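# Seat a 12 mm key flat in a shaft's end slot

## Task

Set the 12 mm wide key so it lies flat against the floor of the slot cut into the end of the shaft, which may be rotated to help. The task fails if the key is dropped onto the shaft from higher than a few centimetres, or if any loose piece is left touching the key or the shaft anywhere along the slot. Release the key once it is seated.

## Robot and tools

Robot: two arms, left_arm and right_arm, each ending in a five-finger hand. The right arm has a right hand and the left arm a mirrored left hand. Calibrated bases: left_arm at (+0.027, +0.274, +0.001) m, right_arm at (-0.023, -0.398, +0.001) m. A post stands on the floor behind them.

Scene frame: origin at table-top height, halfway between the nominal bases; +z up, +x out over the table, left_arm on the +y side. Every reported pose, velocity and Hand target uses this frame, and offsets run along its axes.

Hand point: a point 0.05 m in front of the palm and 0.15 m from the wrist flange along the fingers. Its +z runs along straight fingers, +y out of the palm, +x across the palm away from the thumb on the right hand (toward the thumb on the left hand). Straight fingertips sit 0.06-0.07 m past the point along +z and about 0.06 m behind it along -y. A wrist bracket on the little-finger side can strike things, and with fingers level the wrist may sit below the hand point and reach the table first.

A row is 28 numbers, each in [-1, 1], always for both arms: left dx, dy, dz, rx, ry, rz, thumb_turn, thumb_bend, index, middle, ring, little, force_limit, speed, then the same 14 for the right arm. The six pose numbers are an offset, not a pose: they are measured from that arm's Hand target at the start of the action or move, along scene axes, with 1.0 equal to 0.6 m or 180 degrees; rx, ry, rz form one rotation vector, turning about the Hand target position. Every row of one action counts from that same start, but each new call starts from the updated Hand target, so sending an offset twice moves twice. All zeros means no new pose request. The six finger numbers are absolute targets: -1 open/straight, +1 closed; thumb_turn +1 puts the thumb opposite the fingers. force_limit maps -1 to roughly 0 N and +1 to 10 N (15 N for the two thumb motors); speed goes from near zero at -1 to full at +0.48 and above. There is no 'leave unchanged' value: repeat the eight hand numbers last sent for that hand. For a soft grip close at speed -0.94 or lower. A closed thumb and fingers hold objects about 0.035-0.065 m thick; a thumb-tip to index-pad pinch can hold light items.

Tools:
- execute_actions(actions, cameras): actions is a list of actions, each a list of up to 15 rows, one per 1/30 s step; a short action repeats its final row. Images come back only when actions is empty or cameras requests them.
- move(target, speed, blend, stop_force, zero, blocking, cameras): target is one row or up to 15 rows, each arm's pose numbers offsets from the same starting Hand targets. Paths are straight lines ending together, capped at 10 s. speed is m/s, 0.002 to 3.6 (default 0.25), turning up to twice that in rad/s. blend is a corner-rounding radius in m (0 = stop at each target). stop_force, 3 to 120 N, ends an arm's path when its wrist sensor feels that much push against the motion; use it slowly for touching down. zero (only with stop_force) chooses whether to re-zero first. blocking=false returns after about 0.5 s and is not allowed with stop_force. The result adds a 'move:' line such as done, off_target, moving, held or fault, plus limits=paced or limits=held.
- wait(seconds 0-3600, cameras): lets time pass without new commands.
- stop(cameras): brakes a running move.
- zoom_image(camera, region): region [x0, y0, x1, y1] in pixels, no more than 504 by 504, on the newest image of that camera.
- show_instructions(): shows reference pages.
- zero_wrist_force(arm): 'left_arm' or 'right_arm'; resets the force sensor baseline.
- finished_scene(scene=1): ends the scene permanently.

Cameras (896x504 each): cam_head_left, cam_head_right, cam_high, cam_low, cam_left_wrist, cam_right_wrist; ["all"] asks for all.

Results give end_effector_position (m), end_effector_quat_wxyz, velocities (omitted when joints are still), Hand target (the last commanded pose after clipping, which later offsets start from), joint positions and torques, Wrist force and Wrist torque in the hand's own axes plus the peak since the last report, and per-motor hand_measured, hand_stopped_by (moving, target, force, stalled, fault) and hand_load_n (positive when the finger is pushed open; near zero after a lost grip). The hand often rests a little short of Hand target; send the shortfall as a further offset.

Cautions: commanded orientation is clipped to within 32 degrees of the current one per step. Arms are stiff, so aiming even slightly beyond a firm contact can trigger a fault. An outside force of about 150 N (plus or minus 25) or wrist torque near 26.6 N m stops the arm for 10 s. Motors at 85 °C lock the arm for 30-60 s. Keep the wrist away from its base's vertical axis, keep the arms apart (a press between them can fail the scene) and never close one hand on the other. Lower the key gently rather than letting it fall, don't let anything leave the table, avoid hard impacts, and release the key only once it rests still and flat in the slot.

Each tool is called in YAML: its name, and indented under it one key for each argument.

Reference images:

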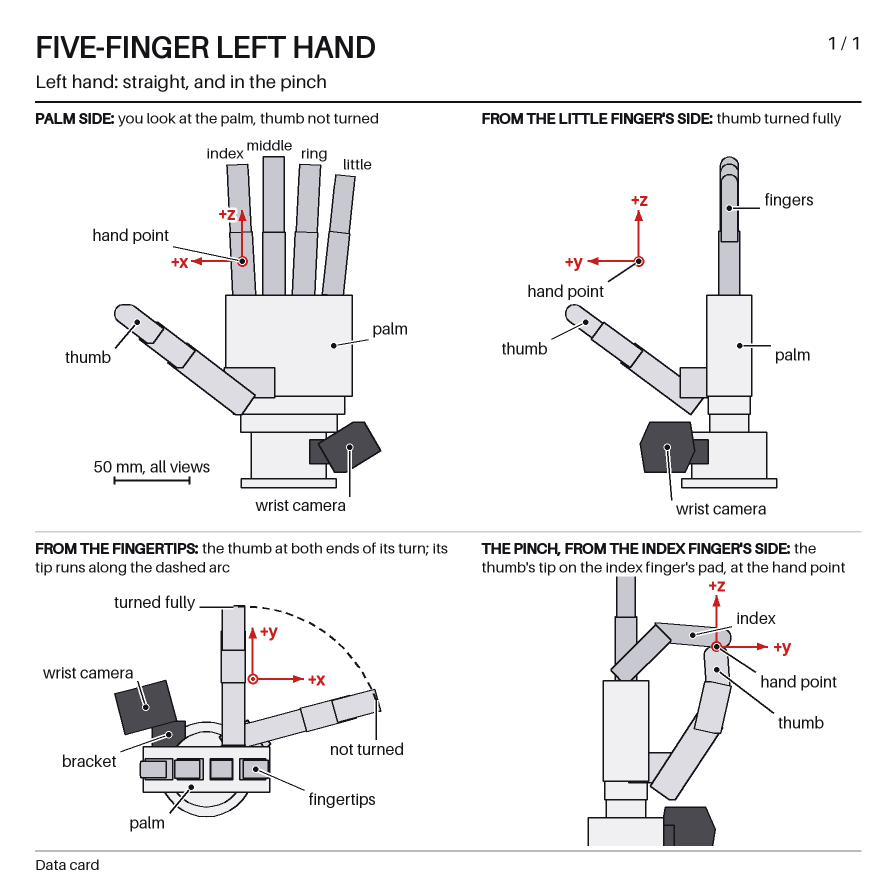

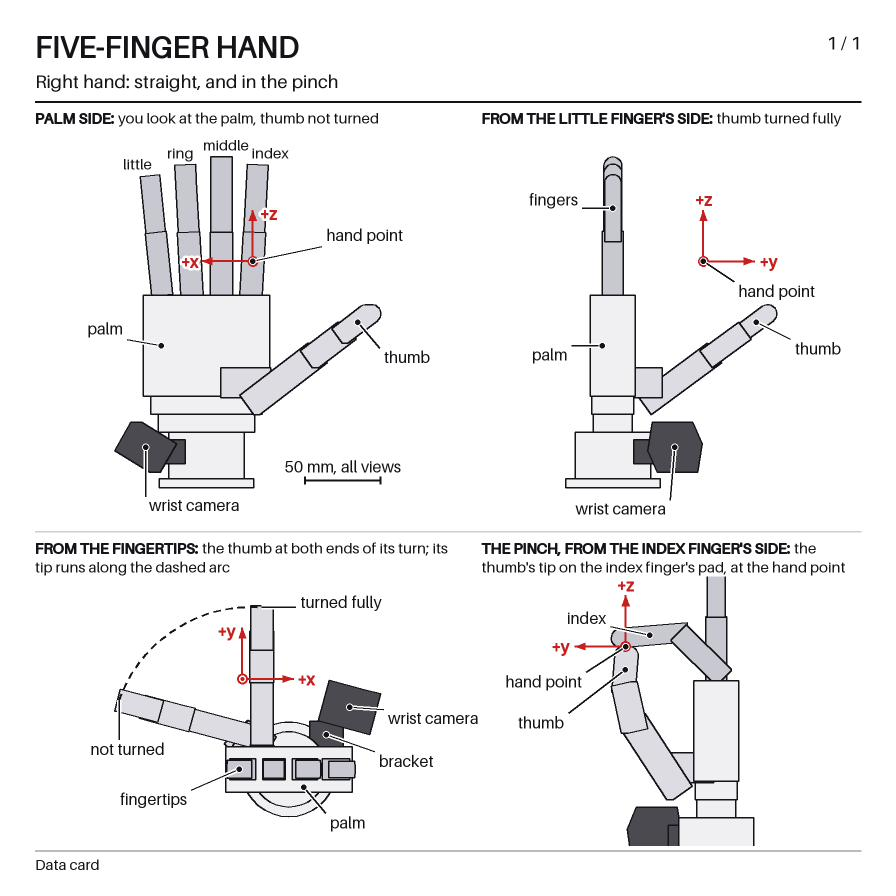

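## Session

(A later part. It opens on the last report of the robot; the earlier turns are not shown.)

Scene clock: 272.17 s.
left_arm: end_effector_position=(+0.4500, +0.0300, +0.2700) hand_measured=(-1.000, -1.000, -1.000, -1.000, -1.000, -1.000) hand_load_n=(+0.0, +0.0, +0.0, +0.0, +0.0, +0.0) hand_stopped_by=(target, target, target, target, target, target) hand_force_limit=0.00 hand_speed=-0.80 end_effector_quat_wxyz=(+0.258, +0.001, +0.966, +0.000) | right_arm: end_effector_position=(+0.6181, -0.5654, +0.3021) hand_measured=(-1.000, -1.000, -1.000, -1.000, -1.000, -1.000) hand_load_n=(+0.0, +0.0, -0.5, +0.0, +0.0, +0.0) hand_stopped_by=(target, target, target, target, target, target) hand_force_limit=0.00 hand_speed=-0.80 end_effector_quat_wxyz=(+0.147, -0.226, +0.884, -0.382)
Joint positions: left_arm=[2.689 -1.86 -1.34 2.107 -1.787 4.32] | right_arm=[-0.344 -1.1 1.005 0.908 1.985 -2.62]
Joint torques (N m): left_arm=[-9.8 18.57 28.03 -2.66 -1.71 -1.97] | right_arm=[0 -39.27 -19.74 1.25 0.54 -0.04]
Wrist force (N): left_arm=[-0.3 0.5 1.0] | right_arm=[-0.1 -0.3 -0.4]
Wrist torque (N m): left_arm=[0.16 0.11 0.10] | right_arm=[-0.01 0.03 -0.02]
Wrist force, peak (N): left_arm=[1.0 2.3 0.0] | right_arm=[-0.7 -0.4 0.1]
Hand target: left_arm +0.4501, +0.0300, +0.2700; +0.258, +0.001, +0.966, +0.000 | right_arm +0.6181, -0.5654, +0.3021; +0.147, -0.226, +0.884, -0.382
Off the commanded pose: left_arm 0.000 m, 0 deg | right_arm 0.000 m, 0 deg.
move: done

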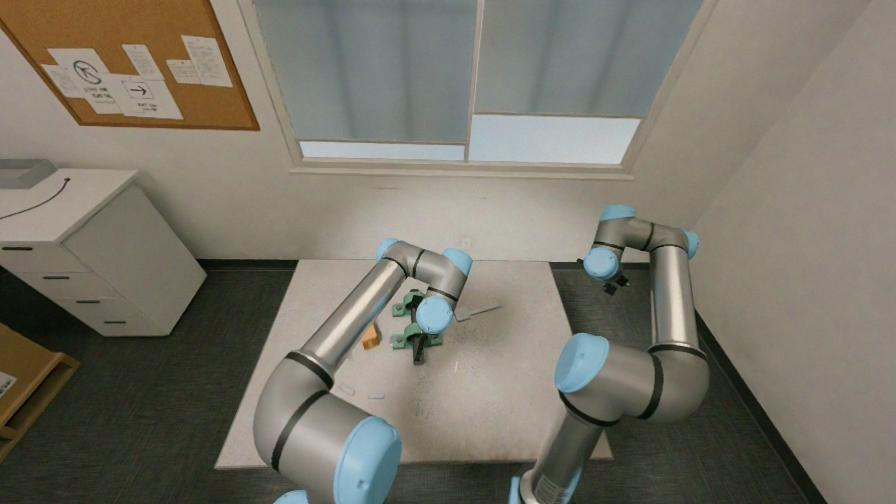

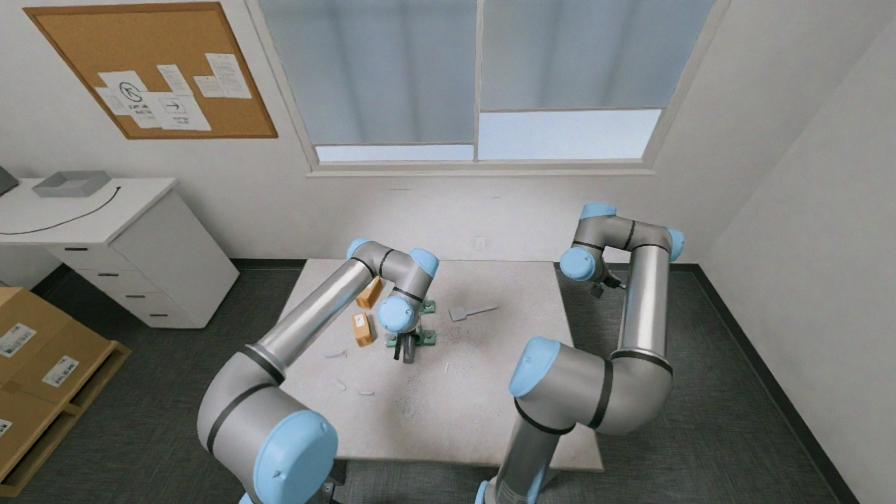

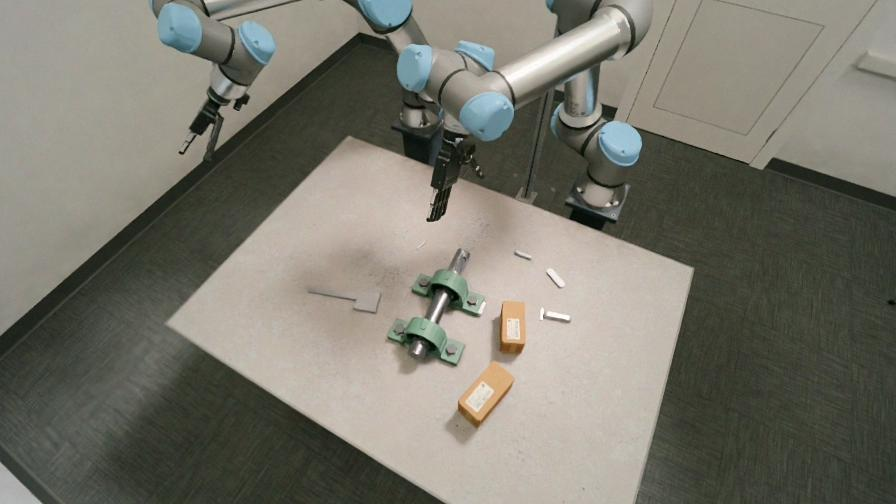

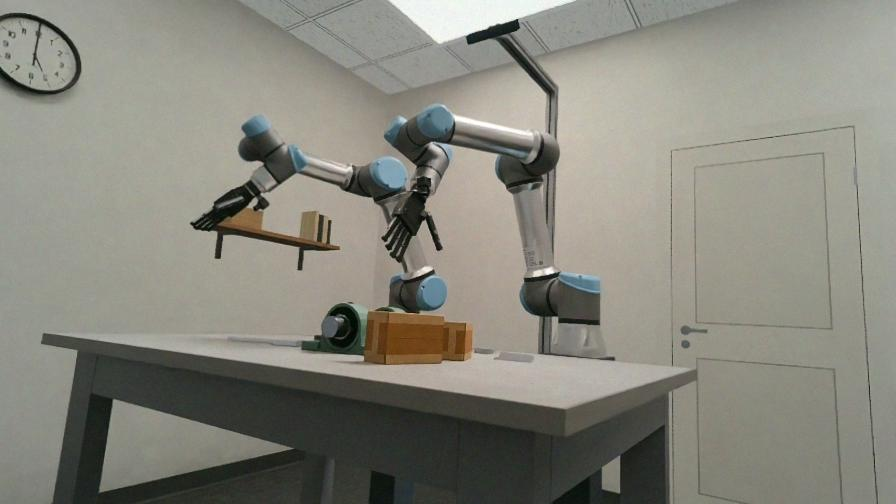

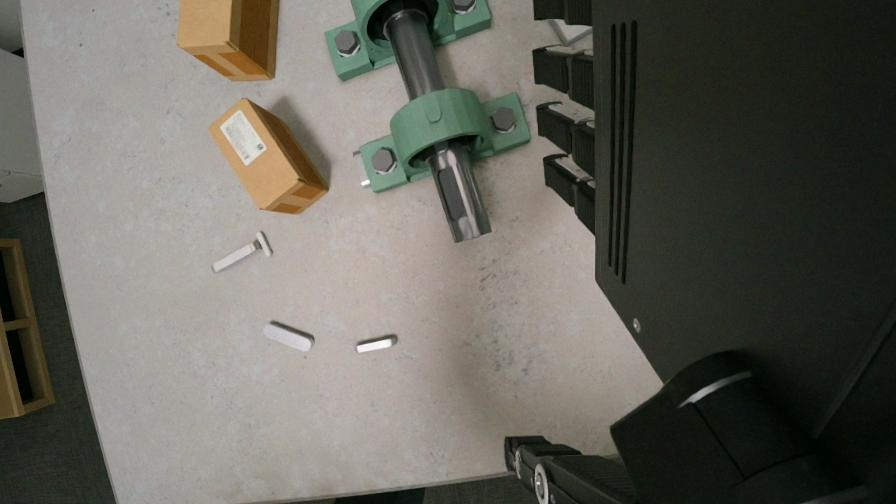

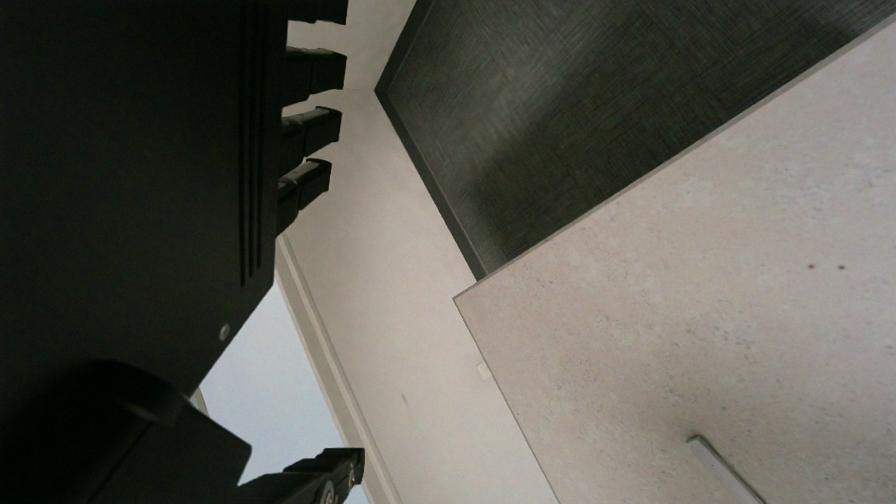

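move:
  target: [-0.125, 0.30, -0.30, 0,0,0, -1,-1,-1,-1,-1,-1,0,-0.8, 0,0,0,0,0,0,-1,-1,-1,-1,-1,-1,0,-0.8]
  speed: 0.3
  cameras: ["cam_left_wrist"]

zoom_image:
  camera: "cam_left_wrist"
  region: [250, 130, 610, 400]

Scene clock: 292.93 s.
left_arm: end_effector_position=(+0.3751, +0.2099, +0.0901) hand_measured=(-1.000, -1.000, -1.000, -1.000, -1.000, -1.000) hand_load_n=(+0.0, +0.0, +0.0, +0.0, +0.0, +0.0) hand_stopped_by=(target, target, target, target, target, target) hand_force_limit=0.00 hand_speed=-0.80 end_effector_quat_wxyz=(+0.258, +0.001, +0.966, +0.000) | right_arm: end_effector_position=(+0.6181, -0.5654, +0.3021) hand_measured=(-1.000, -1.000, -1.000, -1.000, -1.000, -1.000) hand_load_n=(+0.0, +0.0, +0.0, +0.0, +0.0, +0.0) hand_stopped_by=(target, target, target, target, target, target) hand_force_limit=0.00 hand_speed=-0.80 end_effector_quat_wxyz=(+0.147, -0.226, +0.884, -0.382)
Joint positions: left_arm=[3.175 -1.581 -2.145 2.677 -1.551 4.747] | right_arm=[-0.344 -1.1 1.005 0.908 1.985 -2.62]
Joint torques (N m): left_arm=[12.54 26.03 7.98 0.6 1.37 2.07] | right_arm=[0.65 -39.89 -19.34 1.43 0.52 -0.02]
Wrist force (N): left_arm=[-0.1 0.6 0.9] | right_arm=[-0.4 -0.2 -0.2]
Wrist torque (N m): left_arm=[0.12 0.06 0.00] | right_arm=[-0.02 0.07 -0.04]
Wrist force, peak (N): left_arm=[0.5 1.5 1.5] | right_arm=[-0.7 -0.2 0.2]
Hand target: left_arm +0.3751, +0.2100, +0.0900; +0.258, +0.001, +0.966, +0.000 | right_arm +0.6181, -0.5654, +0.3021; +0.147, -0.226, +0.884, -0.382
Off the commanded pose: left_arm 0.000 m, 0 deg | right_arm 0.000 m, 0 deg.
move: done

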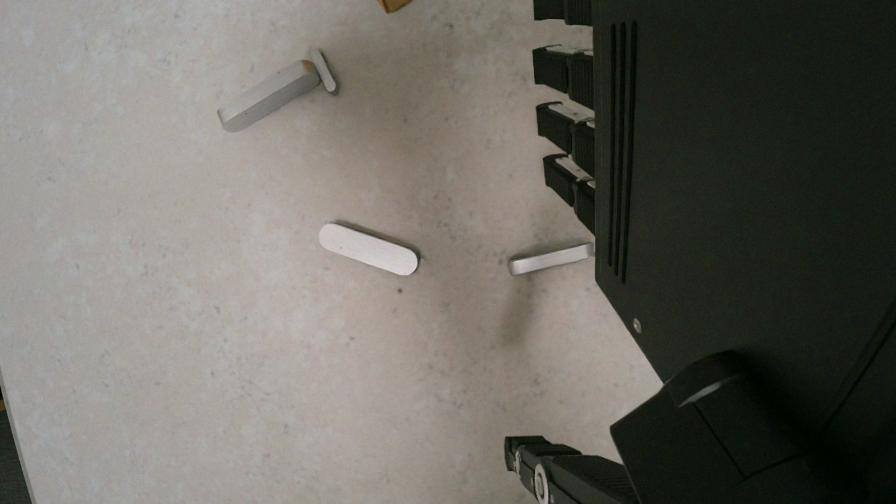

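Scaled by 1.400 from the camera's image (finer frame: 1280x720).

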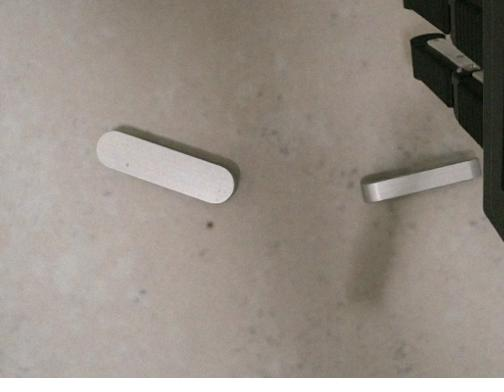

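zoom_image:
  camera: "cam_left_wrist"
  region: [300, 200, 440, 300]

zoom_image:
  camera: "cam_left_wrist"
  region: [490, 210, 610, 300]

zoom_image:
  camera: "cam_left_wrist"
  region: [200, 30, 360, 150]

Scaled by 3.600 from the camera's image (finer frame: 1280x720).

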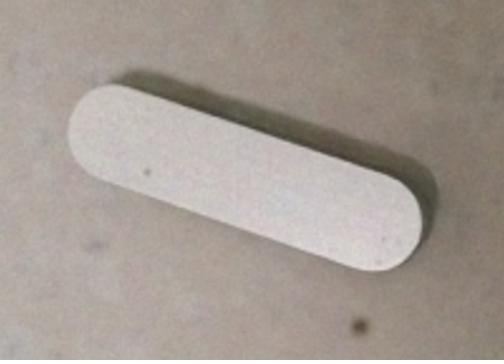

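Scaled by 4.200 from the camera's image (finer frame: 1280x720).

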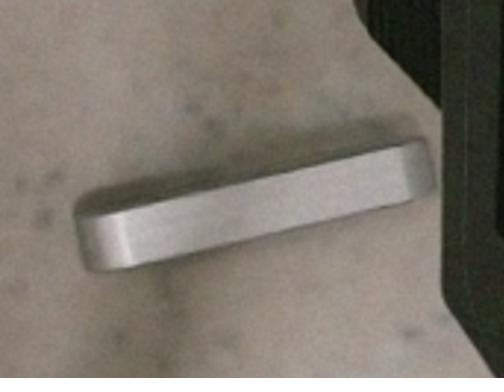

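Scaled by 3.150 from the camera's image (finer frame: 1280x720).

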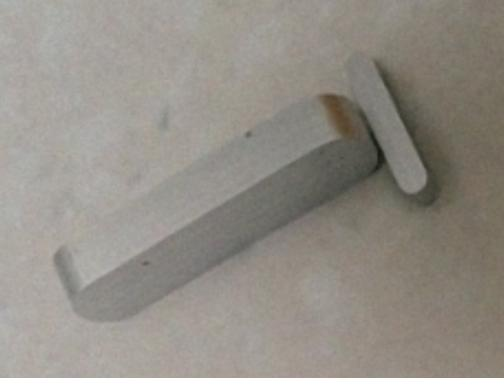

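move:
  target: [0.0415, -0.0167, -0.0167, -0.2440, 0.1578, -0.0653, -1,-1,-1,-1,-1,-1,0,-0.8, 0,0,0,0,0,0,-1,-1,-1,-1,-1,-1,0,-0.8]
  speed: 0.25
  cameras: ["cam_left_wrist", "cam_high"]

zoom_image:
  camera: "cam_left_wrist"
  region: [300, 50, 600, 350]

Scene clock: 326.70 s.
left_arm: end_effector_position=(+0.4000, +0.2000, +0.0800) hand_measured=(-1.000, -1.000, -1.000, -1.000, -1.000, -1.000) hand_load_n=(-0.5, +0.0, +0.0, +0.0, +0.0, +0.0) hand_stopped_by=(target, target, target, target, target, target) hand_force_limit=0.00 hand_speed=-0.80 end_effector_quat_wxyz=(+0.000, +0.001, +0.924, -0.383) | right_arm: end_effector_position=(+0.6181, -0.5654, +0.3021) hand_measured=(-1.000, -1.000, -1.000, -1.000, -1.000, -1.000) hand_load_n=(+0.0, +0.0, +0.0, +0.0, +0.0, +0.0) hand_stopped_by=(target, target, target, target, target, target) hand_force_limit=0.00 hand_speed=-0.80 end_effector_quat_wxyz=(+0.147, -0.226, +0.884, -0.382)
Joint positions: left_arm=[3.618 -2.066 -1.871 1.931 -0.894 5.351] | right_arm=[-0.344 -1.1 1.005 0.908 1.985 -2.62]
Joint torques (N m): left_arm=[12.27 19.22 20.17 -3.91 2.23 2.04] | right_arm=[0.73 -40.65 -20.26 1.66 0.74 0.02]
Wrist force (N): left_arm=[0.6 1.5 0.8] | right_arm=[-0.5 -0.1 0.2]
Wrist torque (N m): left_arm=[0.46 0.15 -0.03] | right_arm=[-0.02 0.06 -0.03]
Wrist force, peak (N): left_arm=[0.3 1.7 1.3] | right_arm=[-0.7 -0.1 -0.4]
Hand target: left_arm +0.4000, +0.2000, +0.0800; +0.000, +0.001, +0.924, -0.383 | right_arm +0.6181, -0.5654, +0.3021; +0.147, -0.226, +0.884, -0.382
Off the commanded pose: left_arm 0.000 m, 0 deg | right_arm 0.000 m, 0 deg.
move: done
Images, in order (width x height): cam_high 896x504, cam_left_wrist 896x504.

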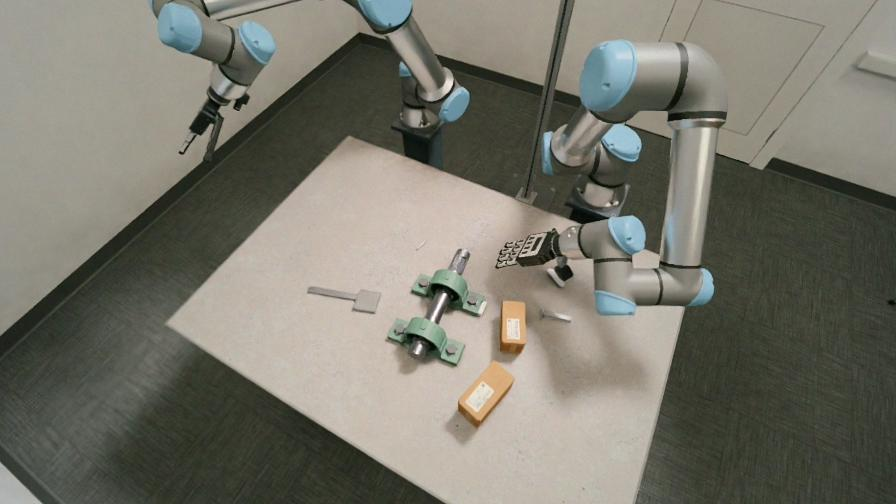

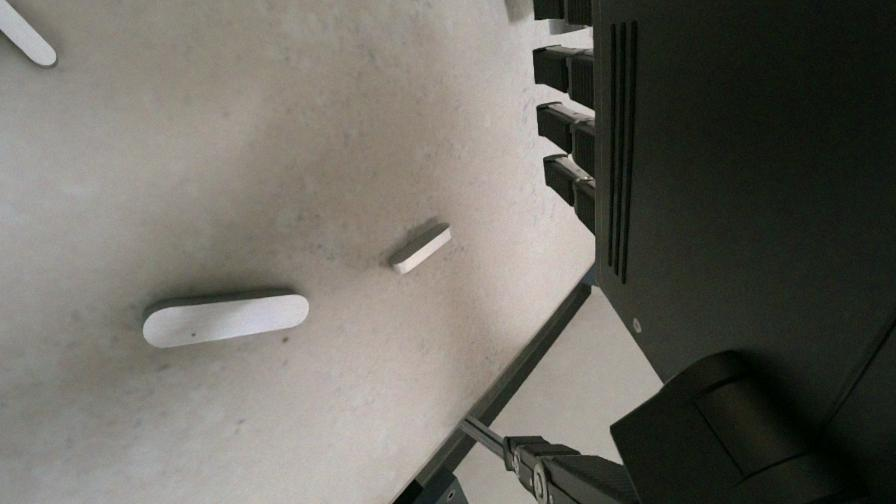

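Scaled by 1.680 from the camera's image (finer frame: 1280x720).

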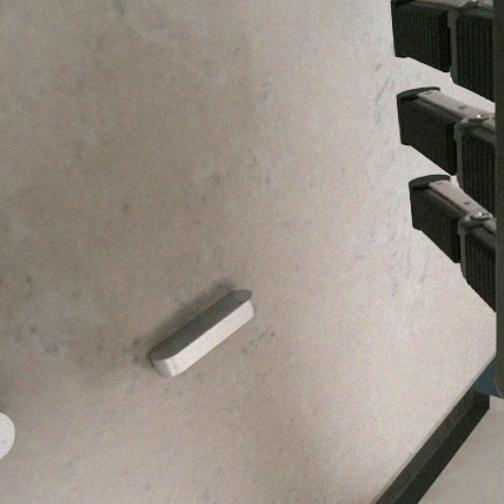

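zoom_image:
  camera: "cam_left_wrist"
  region: [380, 210, 465, 285]

zoom_image:
  camera: "cam_left_wrist"
  region: [130, 280, 320, 360]

Scaled by 5.929 from the camera's image (finer frame: 1280x720).

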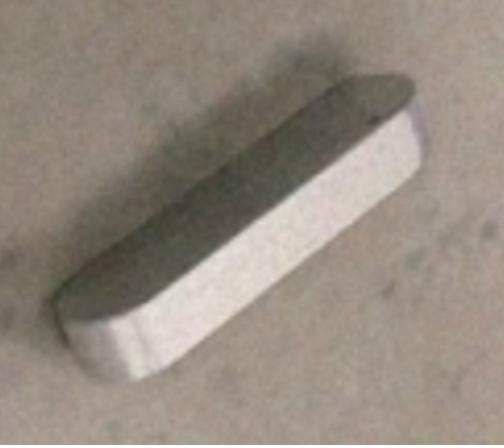

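Scaled by 2.653 from the camera's image (finer frame: 1280x720).

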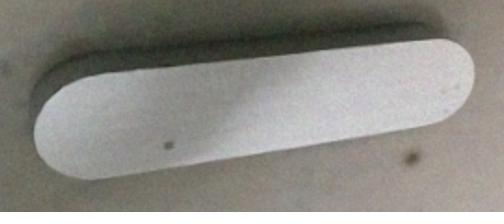

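move:
  target: [-0.02, -0.045, -0.067, 0,0,0, -1,-1,-1,-1,-1,-1,0,-0.8, 0,0,0,0,0,0,-1,-1,-1,-1,-1,-1,0,-0.8]
  speed: 0.15
  stop_force: 10
  cameras: ["cam_left_wrist"]

zoom_image:
  camera: "cam_left_wrist"
  region: [370, 200, 500, 300]

Scene clock: 343.77 s.
left_arm: end_effector_position=(+0.3880, +0.1730, +0.0398) hand_measured=(-1.000, -1.000, -1.000, -1.000, -1.000, -1.000) hand_load_n=(+0.0, +0.0, +0.0, +0.0, +0.0, +0.0) hand_stopped_by=(target, target, target, target, target, target) hand_force_limit=0.00 hand_speed=-0.80 end_effector_quat_wxyz=(+0.000, +0.001, +0.924, -0.383) | right_arm: end_effector_position=(+0.6181, -0.5654, +0.3021) hand_measured=(-1.000, -1.000, -1.000, -1.000, -1.000, -1.000) hand_load_n=(+0.0, +0.0, +0.0, +0.0, +0.0, +0.0) hand_stopped_by=(target, target, target, target, target, target) hand_force_limit=0.00 hand_speed=-0.80 end_effector_quat_wxyz=(+0.147, -0.226, +0.884, -0.382)
Joint positions: left_arm=[3.568 -2.111 -1.932 2.074 -0.874 5.292] | right_arm=[-0.344 -1.1 1.005 0.908 1.985 -2.62]
Joint torques (N m): left_arm=[-11.29 18.63 2.04 -0.98 2 -2.22] | right_arm=[0.24 -38.13 -18.41 1.19 0.94 -0.01]
Wrist force (N): left_arm=[1.0 1.5 1.2] | right_arm=[-0.1 -0.4 0.1]
Wrist torque (N m): left_arm=[0.47 0.09 0.11] | right_arm=[-0.05 0.02 -0.02]
Wrist force, peak (N): left_arm=[1.2 1.9 1.3] | right_arm=[-0.3 -0.5 0.6]
Hand target: left_arm +0.3880, +0.1730, +0.0398; +0.000, +0.001, +0.924, -0.383 | right_arm +0.6181, -0.5654, +0.3021; +0.147, -0.226, +0.884, -0.382
Off the commanded pose: left_arm 0.000 m, 0 deg | right_arm 0.000 m, 0 deg.
move: done

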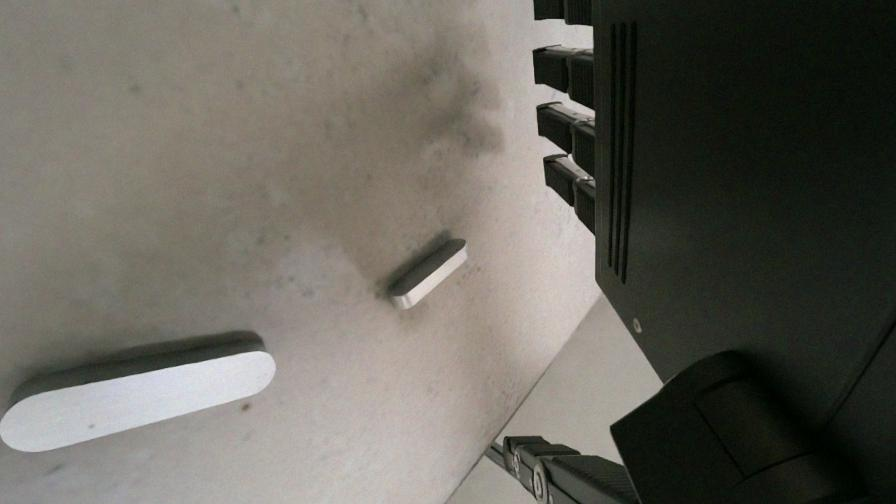

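Scaled by 3.877 from the camera's image (finer frame: 1280x720).

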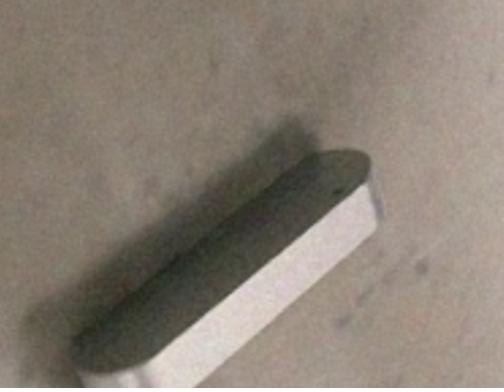

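zoom_image:
  camera: "cam_left_wrist"
  region: [385, 230, 475, 315]

Scaled by 5.600 from the camera's image (finer frame: 1280x720).

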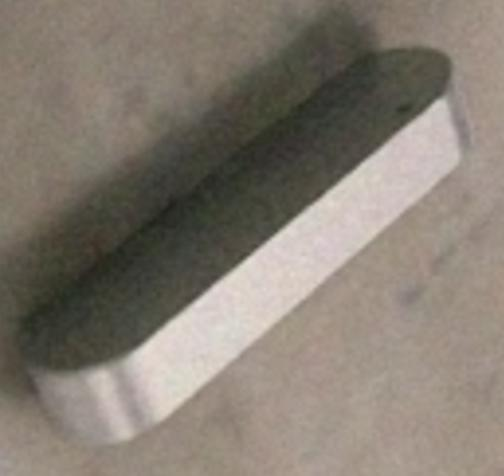

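move:
  target: [-0.0217, 0.1283, 0.0837, 0.2440, -0.1578, 0.0653, -1,-1,-1,-1,-1,-1,0,-0.8, 0,0,0,0,0,0,-1,-1,-1,-1,-1,-1,0,-0.8]
  speed: 0.25
  cameras: ["cam_left_wrist"]

zoom_image:
  camera: "cam_left_wrist"
  region: [300, 150, 620, 330]

Scene clock: 366.97 s.
left_arm: end_effector_position=(+0.3749, +0.2499, +0.0900) hand_measured=(-1.000, -1.000, -1.000, -1.000, -1.000, -1.000) hand_load_n=(+0.0, +0.0, +0.0, +0.0, +0.0, -0.5) hand_stopped_by=(target, target, target, target, target, target) hand_force_limit=0.00 hand_speed=-0.80 end_effector_quat_wxyz=(+0.258, +0.001, +0.966, +0.000) | right_arm: end_effector_position=(+0.6181, -0.5654, +0.3021) hand_measured=(-1.000, -1.000, -1.000, -1.000, -1.000, -1.000) hand_load_n=(+0.0, +0.0, +0.0, +0.0, +0.0, -0.5) hand_stopped_by=(target, target, target, target, target, target) hand_force_limit=0.00 hand_speed=-0.80 end_effector_quat_wxyz=(+0.147, -0.226, +0.884, -0.382)
Joint positions: left_arm=[3.344 -1.541 -2.187 2.669 -1.467 4.894] | right_arm=[-0.344 -1.1 1.005 0.908 1.985 -2.62]
Joint torques (N m): left_arm=[-10.28 23.79 8.5 0.55 -1.34 -2.18] | right_arm=[-1.1 -39.83 -20.85 1.61 0.72 0.19]
Wrist force (N): left_arm=[0.4 0.4 1.2] | right_arm=[-0.4 -0.1 0.5]
Wrist torque (N m): left_arm=[0.09 0.01 0.14] | right_arm=[-0.03 0.05 -0.03]
Wrist force, peak (N): left_arm=[0.8 1.8 1.4] | right_arm=[-0.7 -0.4 -0.2]
Hand target: left_arm +0.3749, +0.2499, +0.0900; +0.258, +0.001, +0.966, +0.000 | right_arm +0.6181, -0.5654, +0.3021; +0.147, -0.226, +0.884, -0.382
Off the commanded pose: left_arm 0.000 m, 0 deg | right_arm 0.000 m, 0 deg.
move: done

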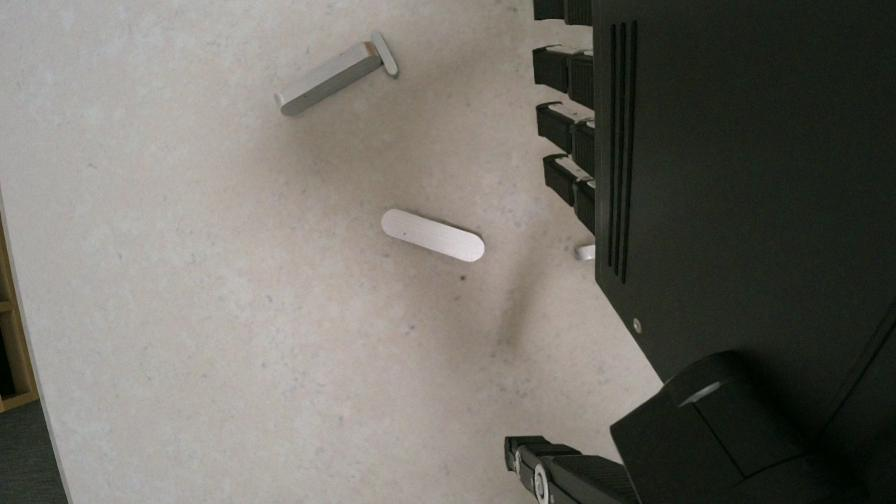

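Scaled by 1.575 from the camera's image (finer frame: 1280x720).

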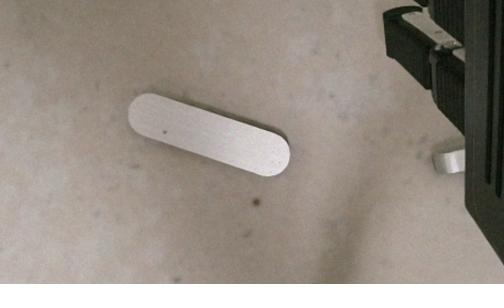

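move:
  target: [0.2418, -0.1833, 0.1333, 0,0,0, -1,-1,-1,-1,-1,-1,0,-0.8, 0,0,0,0,0,0,-1,-1,-1,-1,-1,-1,0,-0.8]
  speed: 0.25
  cameras: ["cam_left_wrist"]

zoom_image:
  camera: "cam_left_wrist"
  region: [380, 140, 600, 420]

Scene clock: 391.00 s.
left_arm: end_effector_position=(+0.5200, +0.1400, +0.1700) hand_measured=(-1.000, -1.000, -1.000, -1.000, -1.000, -1.000) hand_load_n=(+0.0, +0.0, +0.0, -0.5, +0.0, -0.5) hand_stopped_by=(target, target, target, target, target, target) hand_force_limit=0.00 hand_speed=-0.80 end_effector_quat_wxyz=(+0.258, +0.001, +0.966, +0.000) | right_arm: end_effector_position=(+0.6181, -0.5654, +0.3021) hand_measured=(-1.000, -1.000, -1.000, -1.000, -1.000, -1.000) hand_load_n=(-0.5, +0.0, +0.0, +0.0, +0.0, +0.0) hand_stopped_by=(target, target, target, target, target, target) hand_force_limit=0.00 hand_speed=-0.80 end_effector_quat_wxyz=(+0.147, -0.226, +0.884, -0.382)
Joint positions: left_arm=[2.988 -1.884 -1.558 2.389 -1.643 4.585] | right_arm=[-0.344 -1.1 1.005 0.908 1.985 -2.62]
Joint torques (N m): left_arm=[-10.5 18.01 26.41 -2.46 -1.5 -2.1] | right_arm=[0.23 -38.02 -20.32 1.39 0.77 0.15]
Wrist force (N): left_arm=[-0.1 0.5 0.8] | right_arm=[0.2 0.2 0.3]
Wrist torque (N m): left_arm=[0.18 0.07 0.09] | right_arm=[0.02 -0.04 0.01]
Wrist force, peak (N): left_arm=[0.9 1.3 1.0] | right_arm=[-0.5 -0.7 -0.1]
Hand target: left_arm +0.5200, +0.1400, +0.1700; +0.258, +0.001, +0.966, +0.000 | right_arm +0.6181, -0.5654, +0.3021; +0.147, -0.226, +0.884, -0.382
Off the commanded pose: left_arm 0.000 m, 0 deg | right_arm 0.000 m, 0 deg.
move: done

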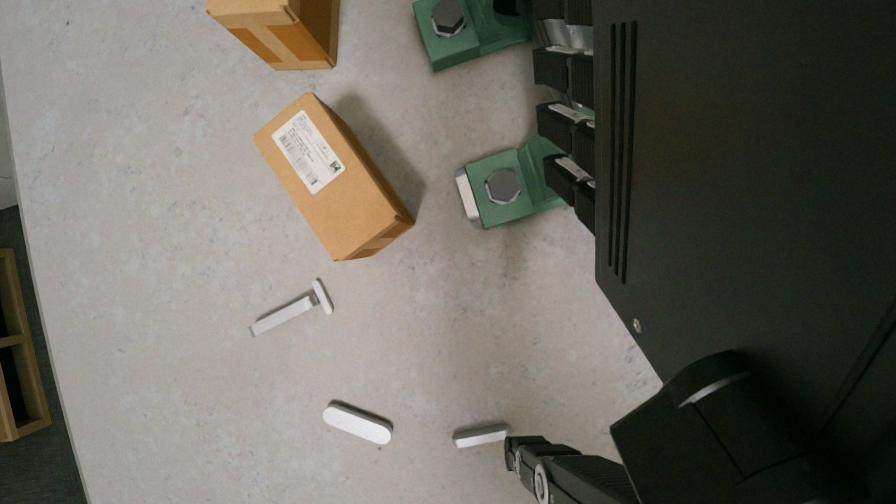

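Scaled by 1.800 from the camera's image (finer frame: 1280x720).

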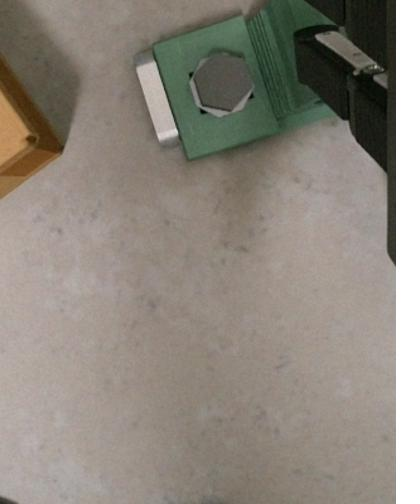

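zoom_image:
  camera: "cam_left_wrist"
  region: [440, 150, 540, 240]

zoom_image:
  camera: "cam_left_wrist"
  region: [240, 270, 520, 460]

Scaled by 5.040 from the camera's image (finer frame: 1280x720).

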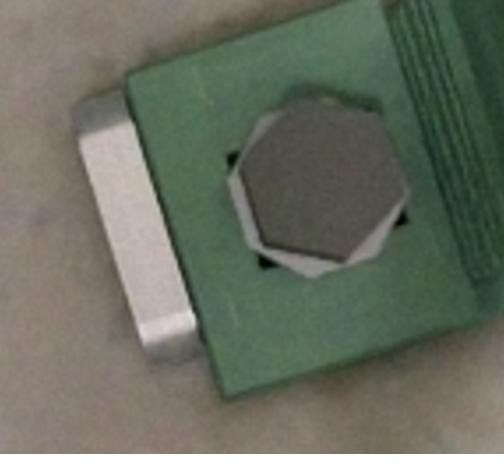

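Scaled by 1.800 from the camera's image (finer frame: 1280x720).

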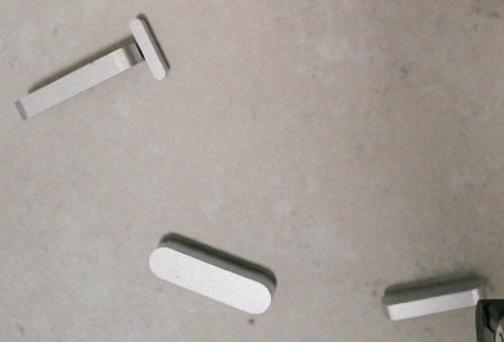

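move:
  target: [-0.058, -0.01, 0.043, -0.1944,0,0, -1,-1,-1,-1,-1,-1,0,-0.8, 0,0,0,0,0,0,-1,-1,-1,-1,-1,-1,0,-0.8]
  speed: 0.25
  cameras: ["cam_left_wrist"]

zoom_image:
  camera: "cam_left_wrist"
  region: [390, 180, 510, 320]

Scene clock: 432.67 s.
left_arm: end_effector_position=(+0.4852, +0.1340, +0.1958) hand_measured=(-1.000, -1.000, -1.000, -1.000, -1.000, -1.000) hand_load_n=(+0.0, -0.5, +0.0, +0.0, +0.0, +0.0) hand_stopped_by=(target, target, target, target, target, target) hand_force_limit=0.00 hand_speed=-0.80 end_effector_quat_wxyz=(+0.246, -0.077, +0.921, -0.291) | right_arm: end_effector_position=(+0.6181, -0.5654, +0.3021) hand_measured=(-1.000, -1.000, -1.000, -1.000, -1.000, -1.000) hand_load_n=(+0.0, +0.0, +0.0, -0.5, +0.0, +0.0) hand_stopped_by=(target, target, target, target, target, target) hand_force_limit=0.00 hand_speed=-0.80 end_effector_quat_wxyz=(+0.147, -0.226, +0.884, -0.382)
Joint positions: left_arm=[3.357 -1.696 -1.751 2.364 -0.933 4.603] | right_arm=[-0.344 -1.1 1.005 0.908 1.985 -2.62]
Joint torques (N m): left_arm=[13.28 33.1 8.91 -2.86 2.15 1.94] | right_arm=[-0.49 -36.49 -18.8 1.62 0.91 0.07]
Wrist force (N): left_arm=[0.4 0.9 1.2] | right_arm=[-0.2 -0.3 -0.1]
Wrist torque (N m): left_arm=[0.36 0.03 0.00] | right_arm=[-0.02 0.04 -0.02]
Wrist force, peak (N): left_arm=[0.2 1.2 1.3] | right_arm=[-0.8 -0.4 -0.1]
Hand target: left_arm +0.4852, +0.1340, +0.1958; +0.246, -0.077, +0.921, -0.291 | right_arm +0.6181, -0.5654, +0.3021; +0.147, -0.226, +0.884, -0.382
Off the commanded pose: left_arm 0.000 m, 0 deg | right_arm 0.000 m, 0 deg.
move: done

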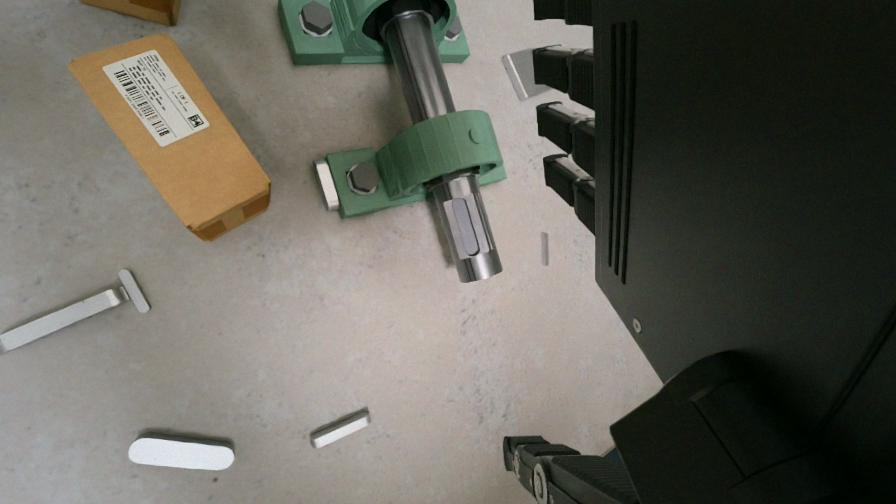

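Scaled by 3.600 from the camera's image (finer frame: 1280x720).

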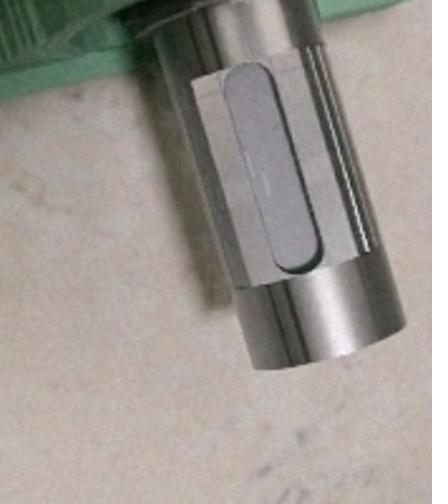

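move:
  target: [-0.082, 0.47, 0.157, -0.0903,0.1047,0.0886, -1,-1,-1,-1,-1,-1,0,-0.8, -0.43,0.775,-0.037,-0.0163,0.0301,0.3289,-1,-1,-1,-1,-1,-1,0,-0.8]
  speed: 0.25
  cameras: ["all"]

Scene clock: 459.43 s.
left_arm: end_effector_position=(+0.4360, +0.4159, +0.2900) hand_measured=(-1.000, -1.000, -1.000, -1.000, -1.000, -1.000) hand_load_n=(+0.0, +0.0, +0.0, +0.0, +0.0, +0.0) hand_stopped_by=(target, target, target, target, target, target) hand_force_limit=0.00 hand_speed=-0.80 end_effector_quat_wxyz=(+0.118, -0.283, +0.880, -0.364) | right_arm: end_effector_position=(+0.3602, -0.1005, +0.2799) hand_measured=(-1.000, -1.000, -1.000, -1.000, -1.000, -1.000) hand_load_n=(+0.0, +0.0, +0.0, +0.0, -0.5, +0.0) hand_stopped_by=(target, target, target, target, target, target) hand_force_limit=0.00 hand_speed=-0.80 end_effector_quat_wxyz=(-0.271, +0.653, -0.653, +0.270)
Joint positions: left_arm=[4.088 -1.901 -1.463 1.482 -0.838 5.162] | right_arm=[0.484 -1.519 1.574 0.782 1.88 -2.815]
Joint torques (N m): left_arm=[11.69 18.17 25.21 -4.01 -0.39 1.8] | right_arm=[6.51 -12.01 -29.11 2.3 2.04 1.42]
Wrist force (N): left_arm=[1.0 1.4 1.2] | right_arm=[-0.2 -0.4 -0.3]
Wrist torque (N m): left_arm=[0.44 0.07 -0.01] | right_arm=[-0.01 0.04 -0.07]
Wrist force, peak (N): left_arm=[1.1 1.6 1.2] | right_arm=[-1.5 -0.2 -0.3]
Hand target: left_arm +0.4360, +0.4160, +0.2900; +0.117, -0.283, +0.880, -0.364 | right_arm +0.3601, -0.1004, +0.2799; -0.271, +0.653, -0.653, +0.270
Off the commanded pose: left_arm 0.000 m, 0 deg | right_arm 0.000 m, 0 deg.
move: done

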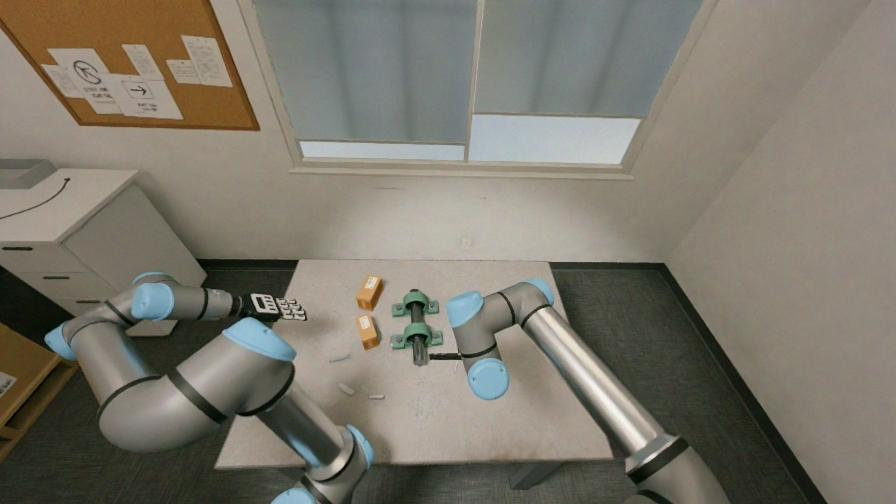

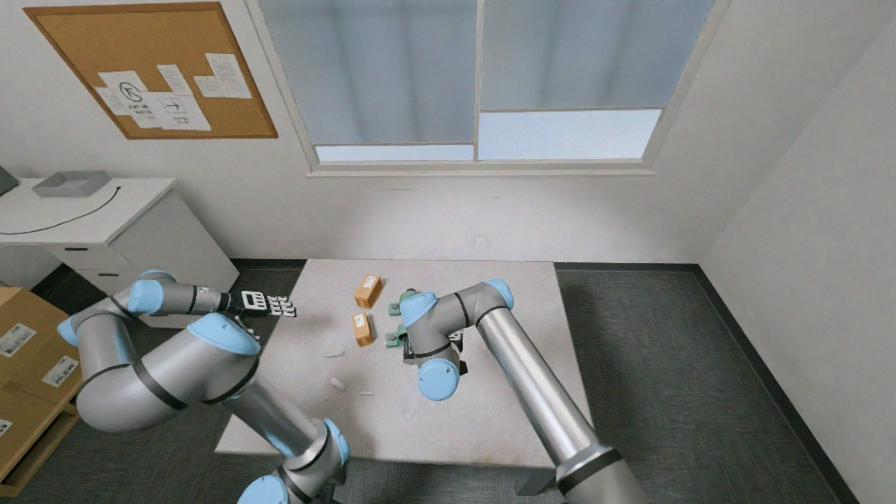

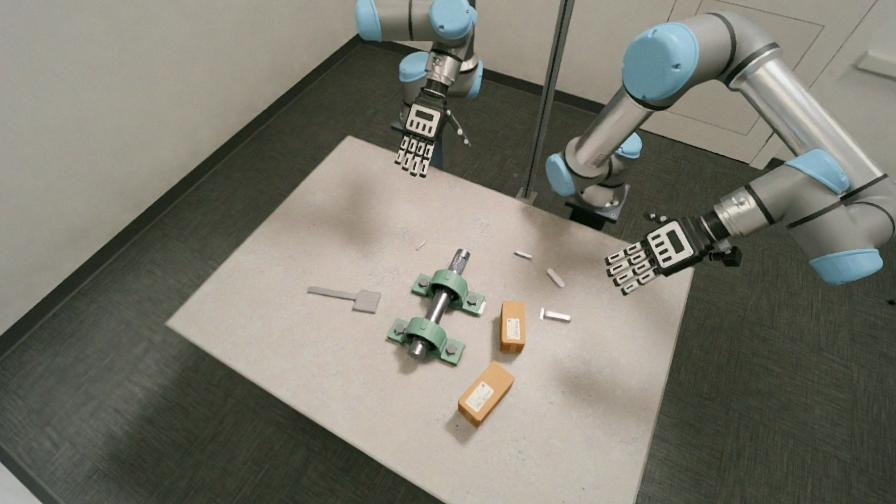

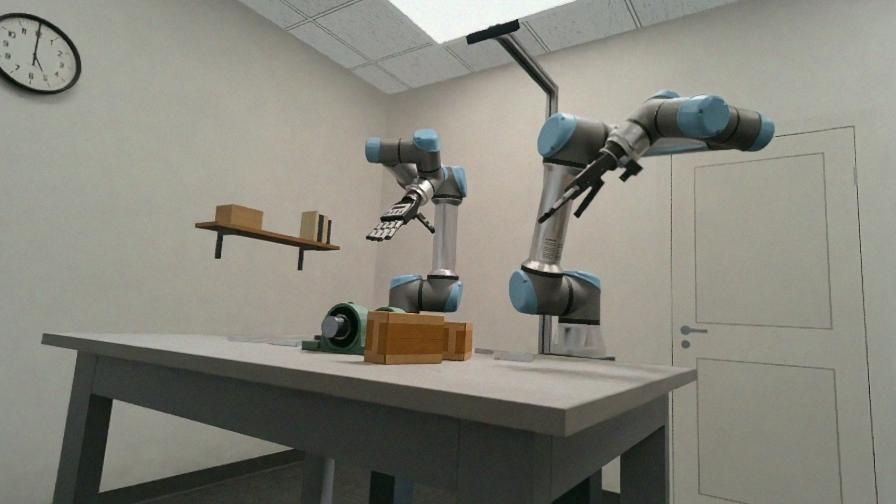

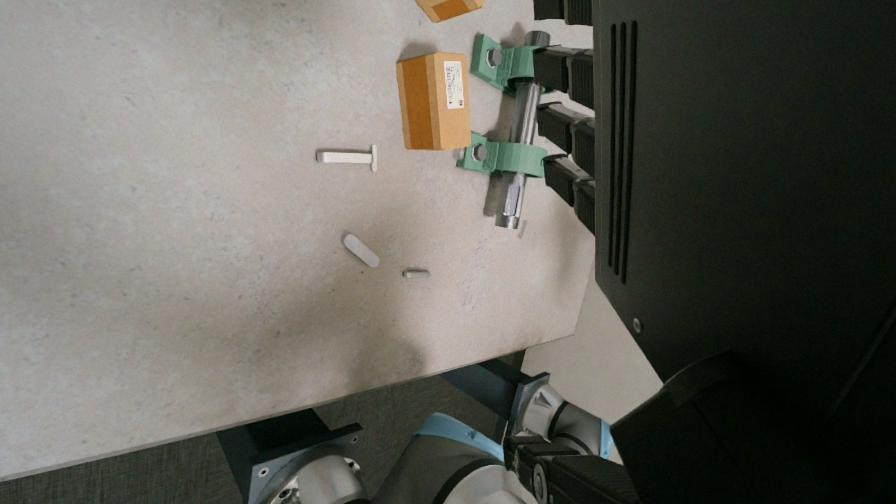

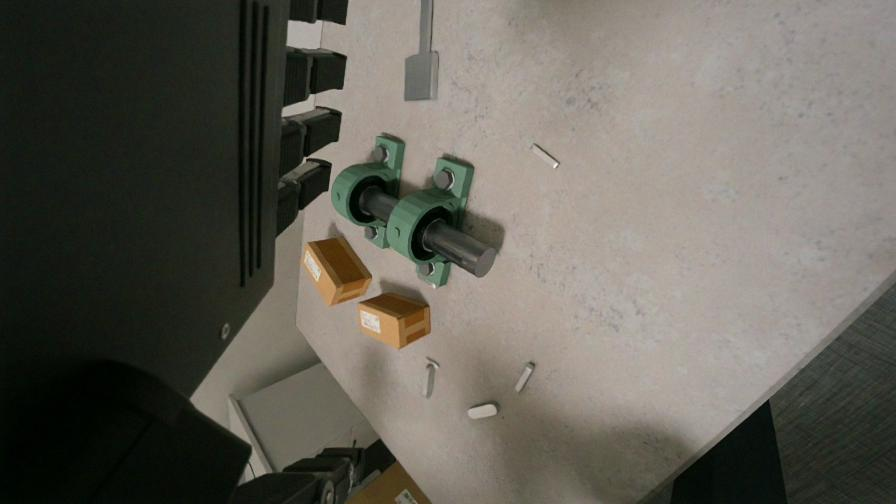

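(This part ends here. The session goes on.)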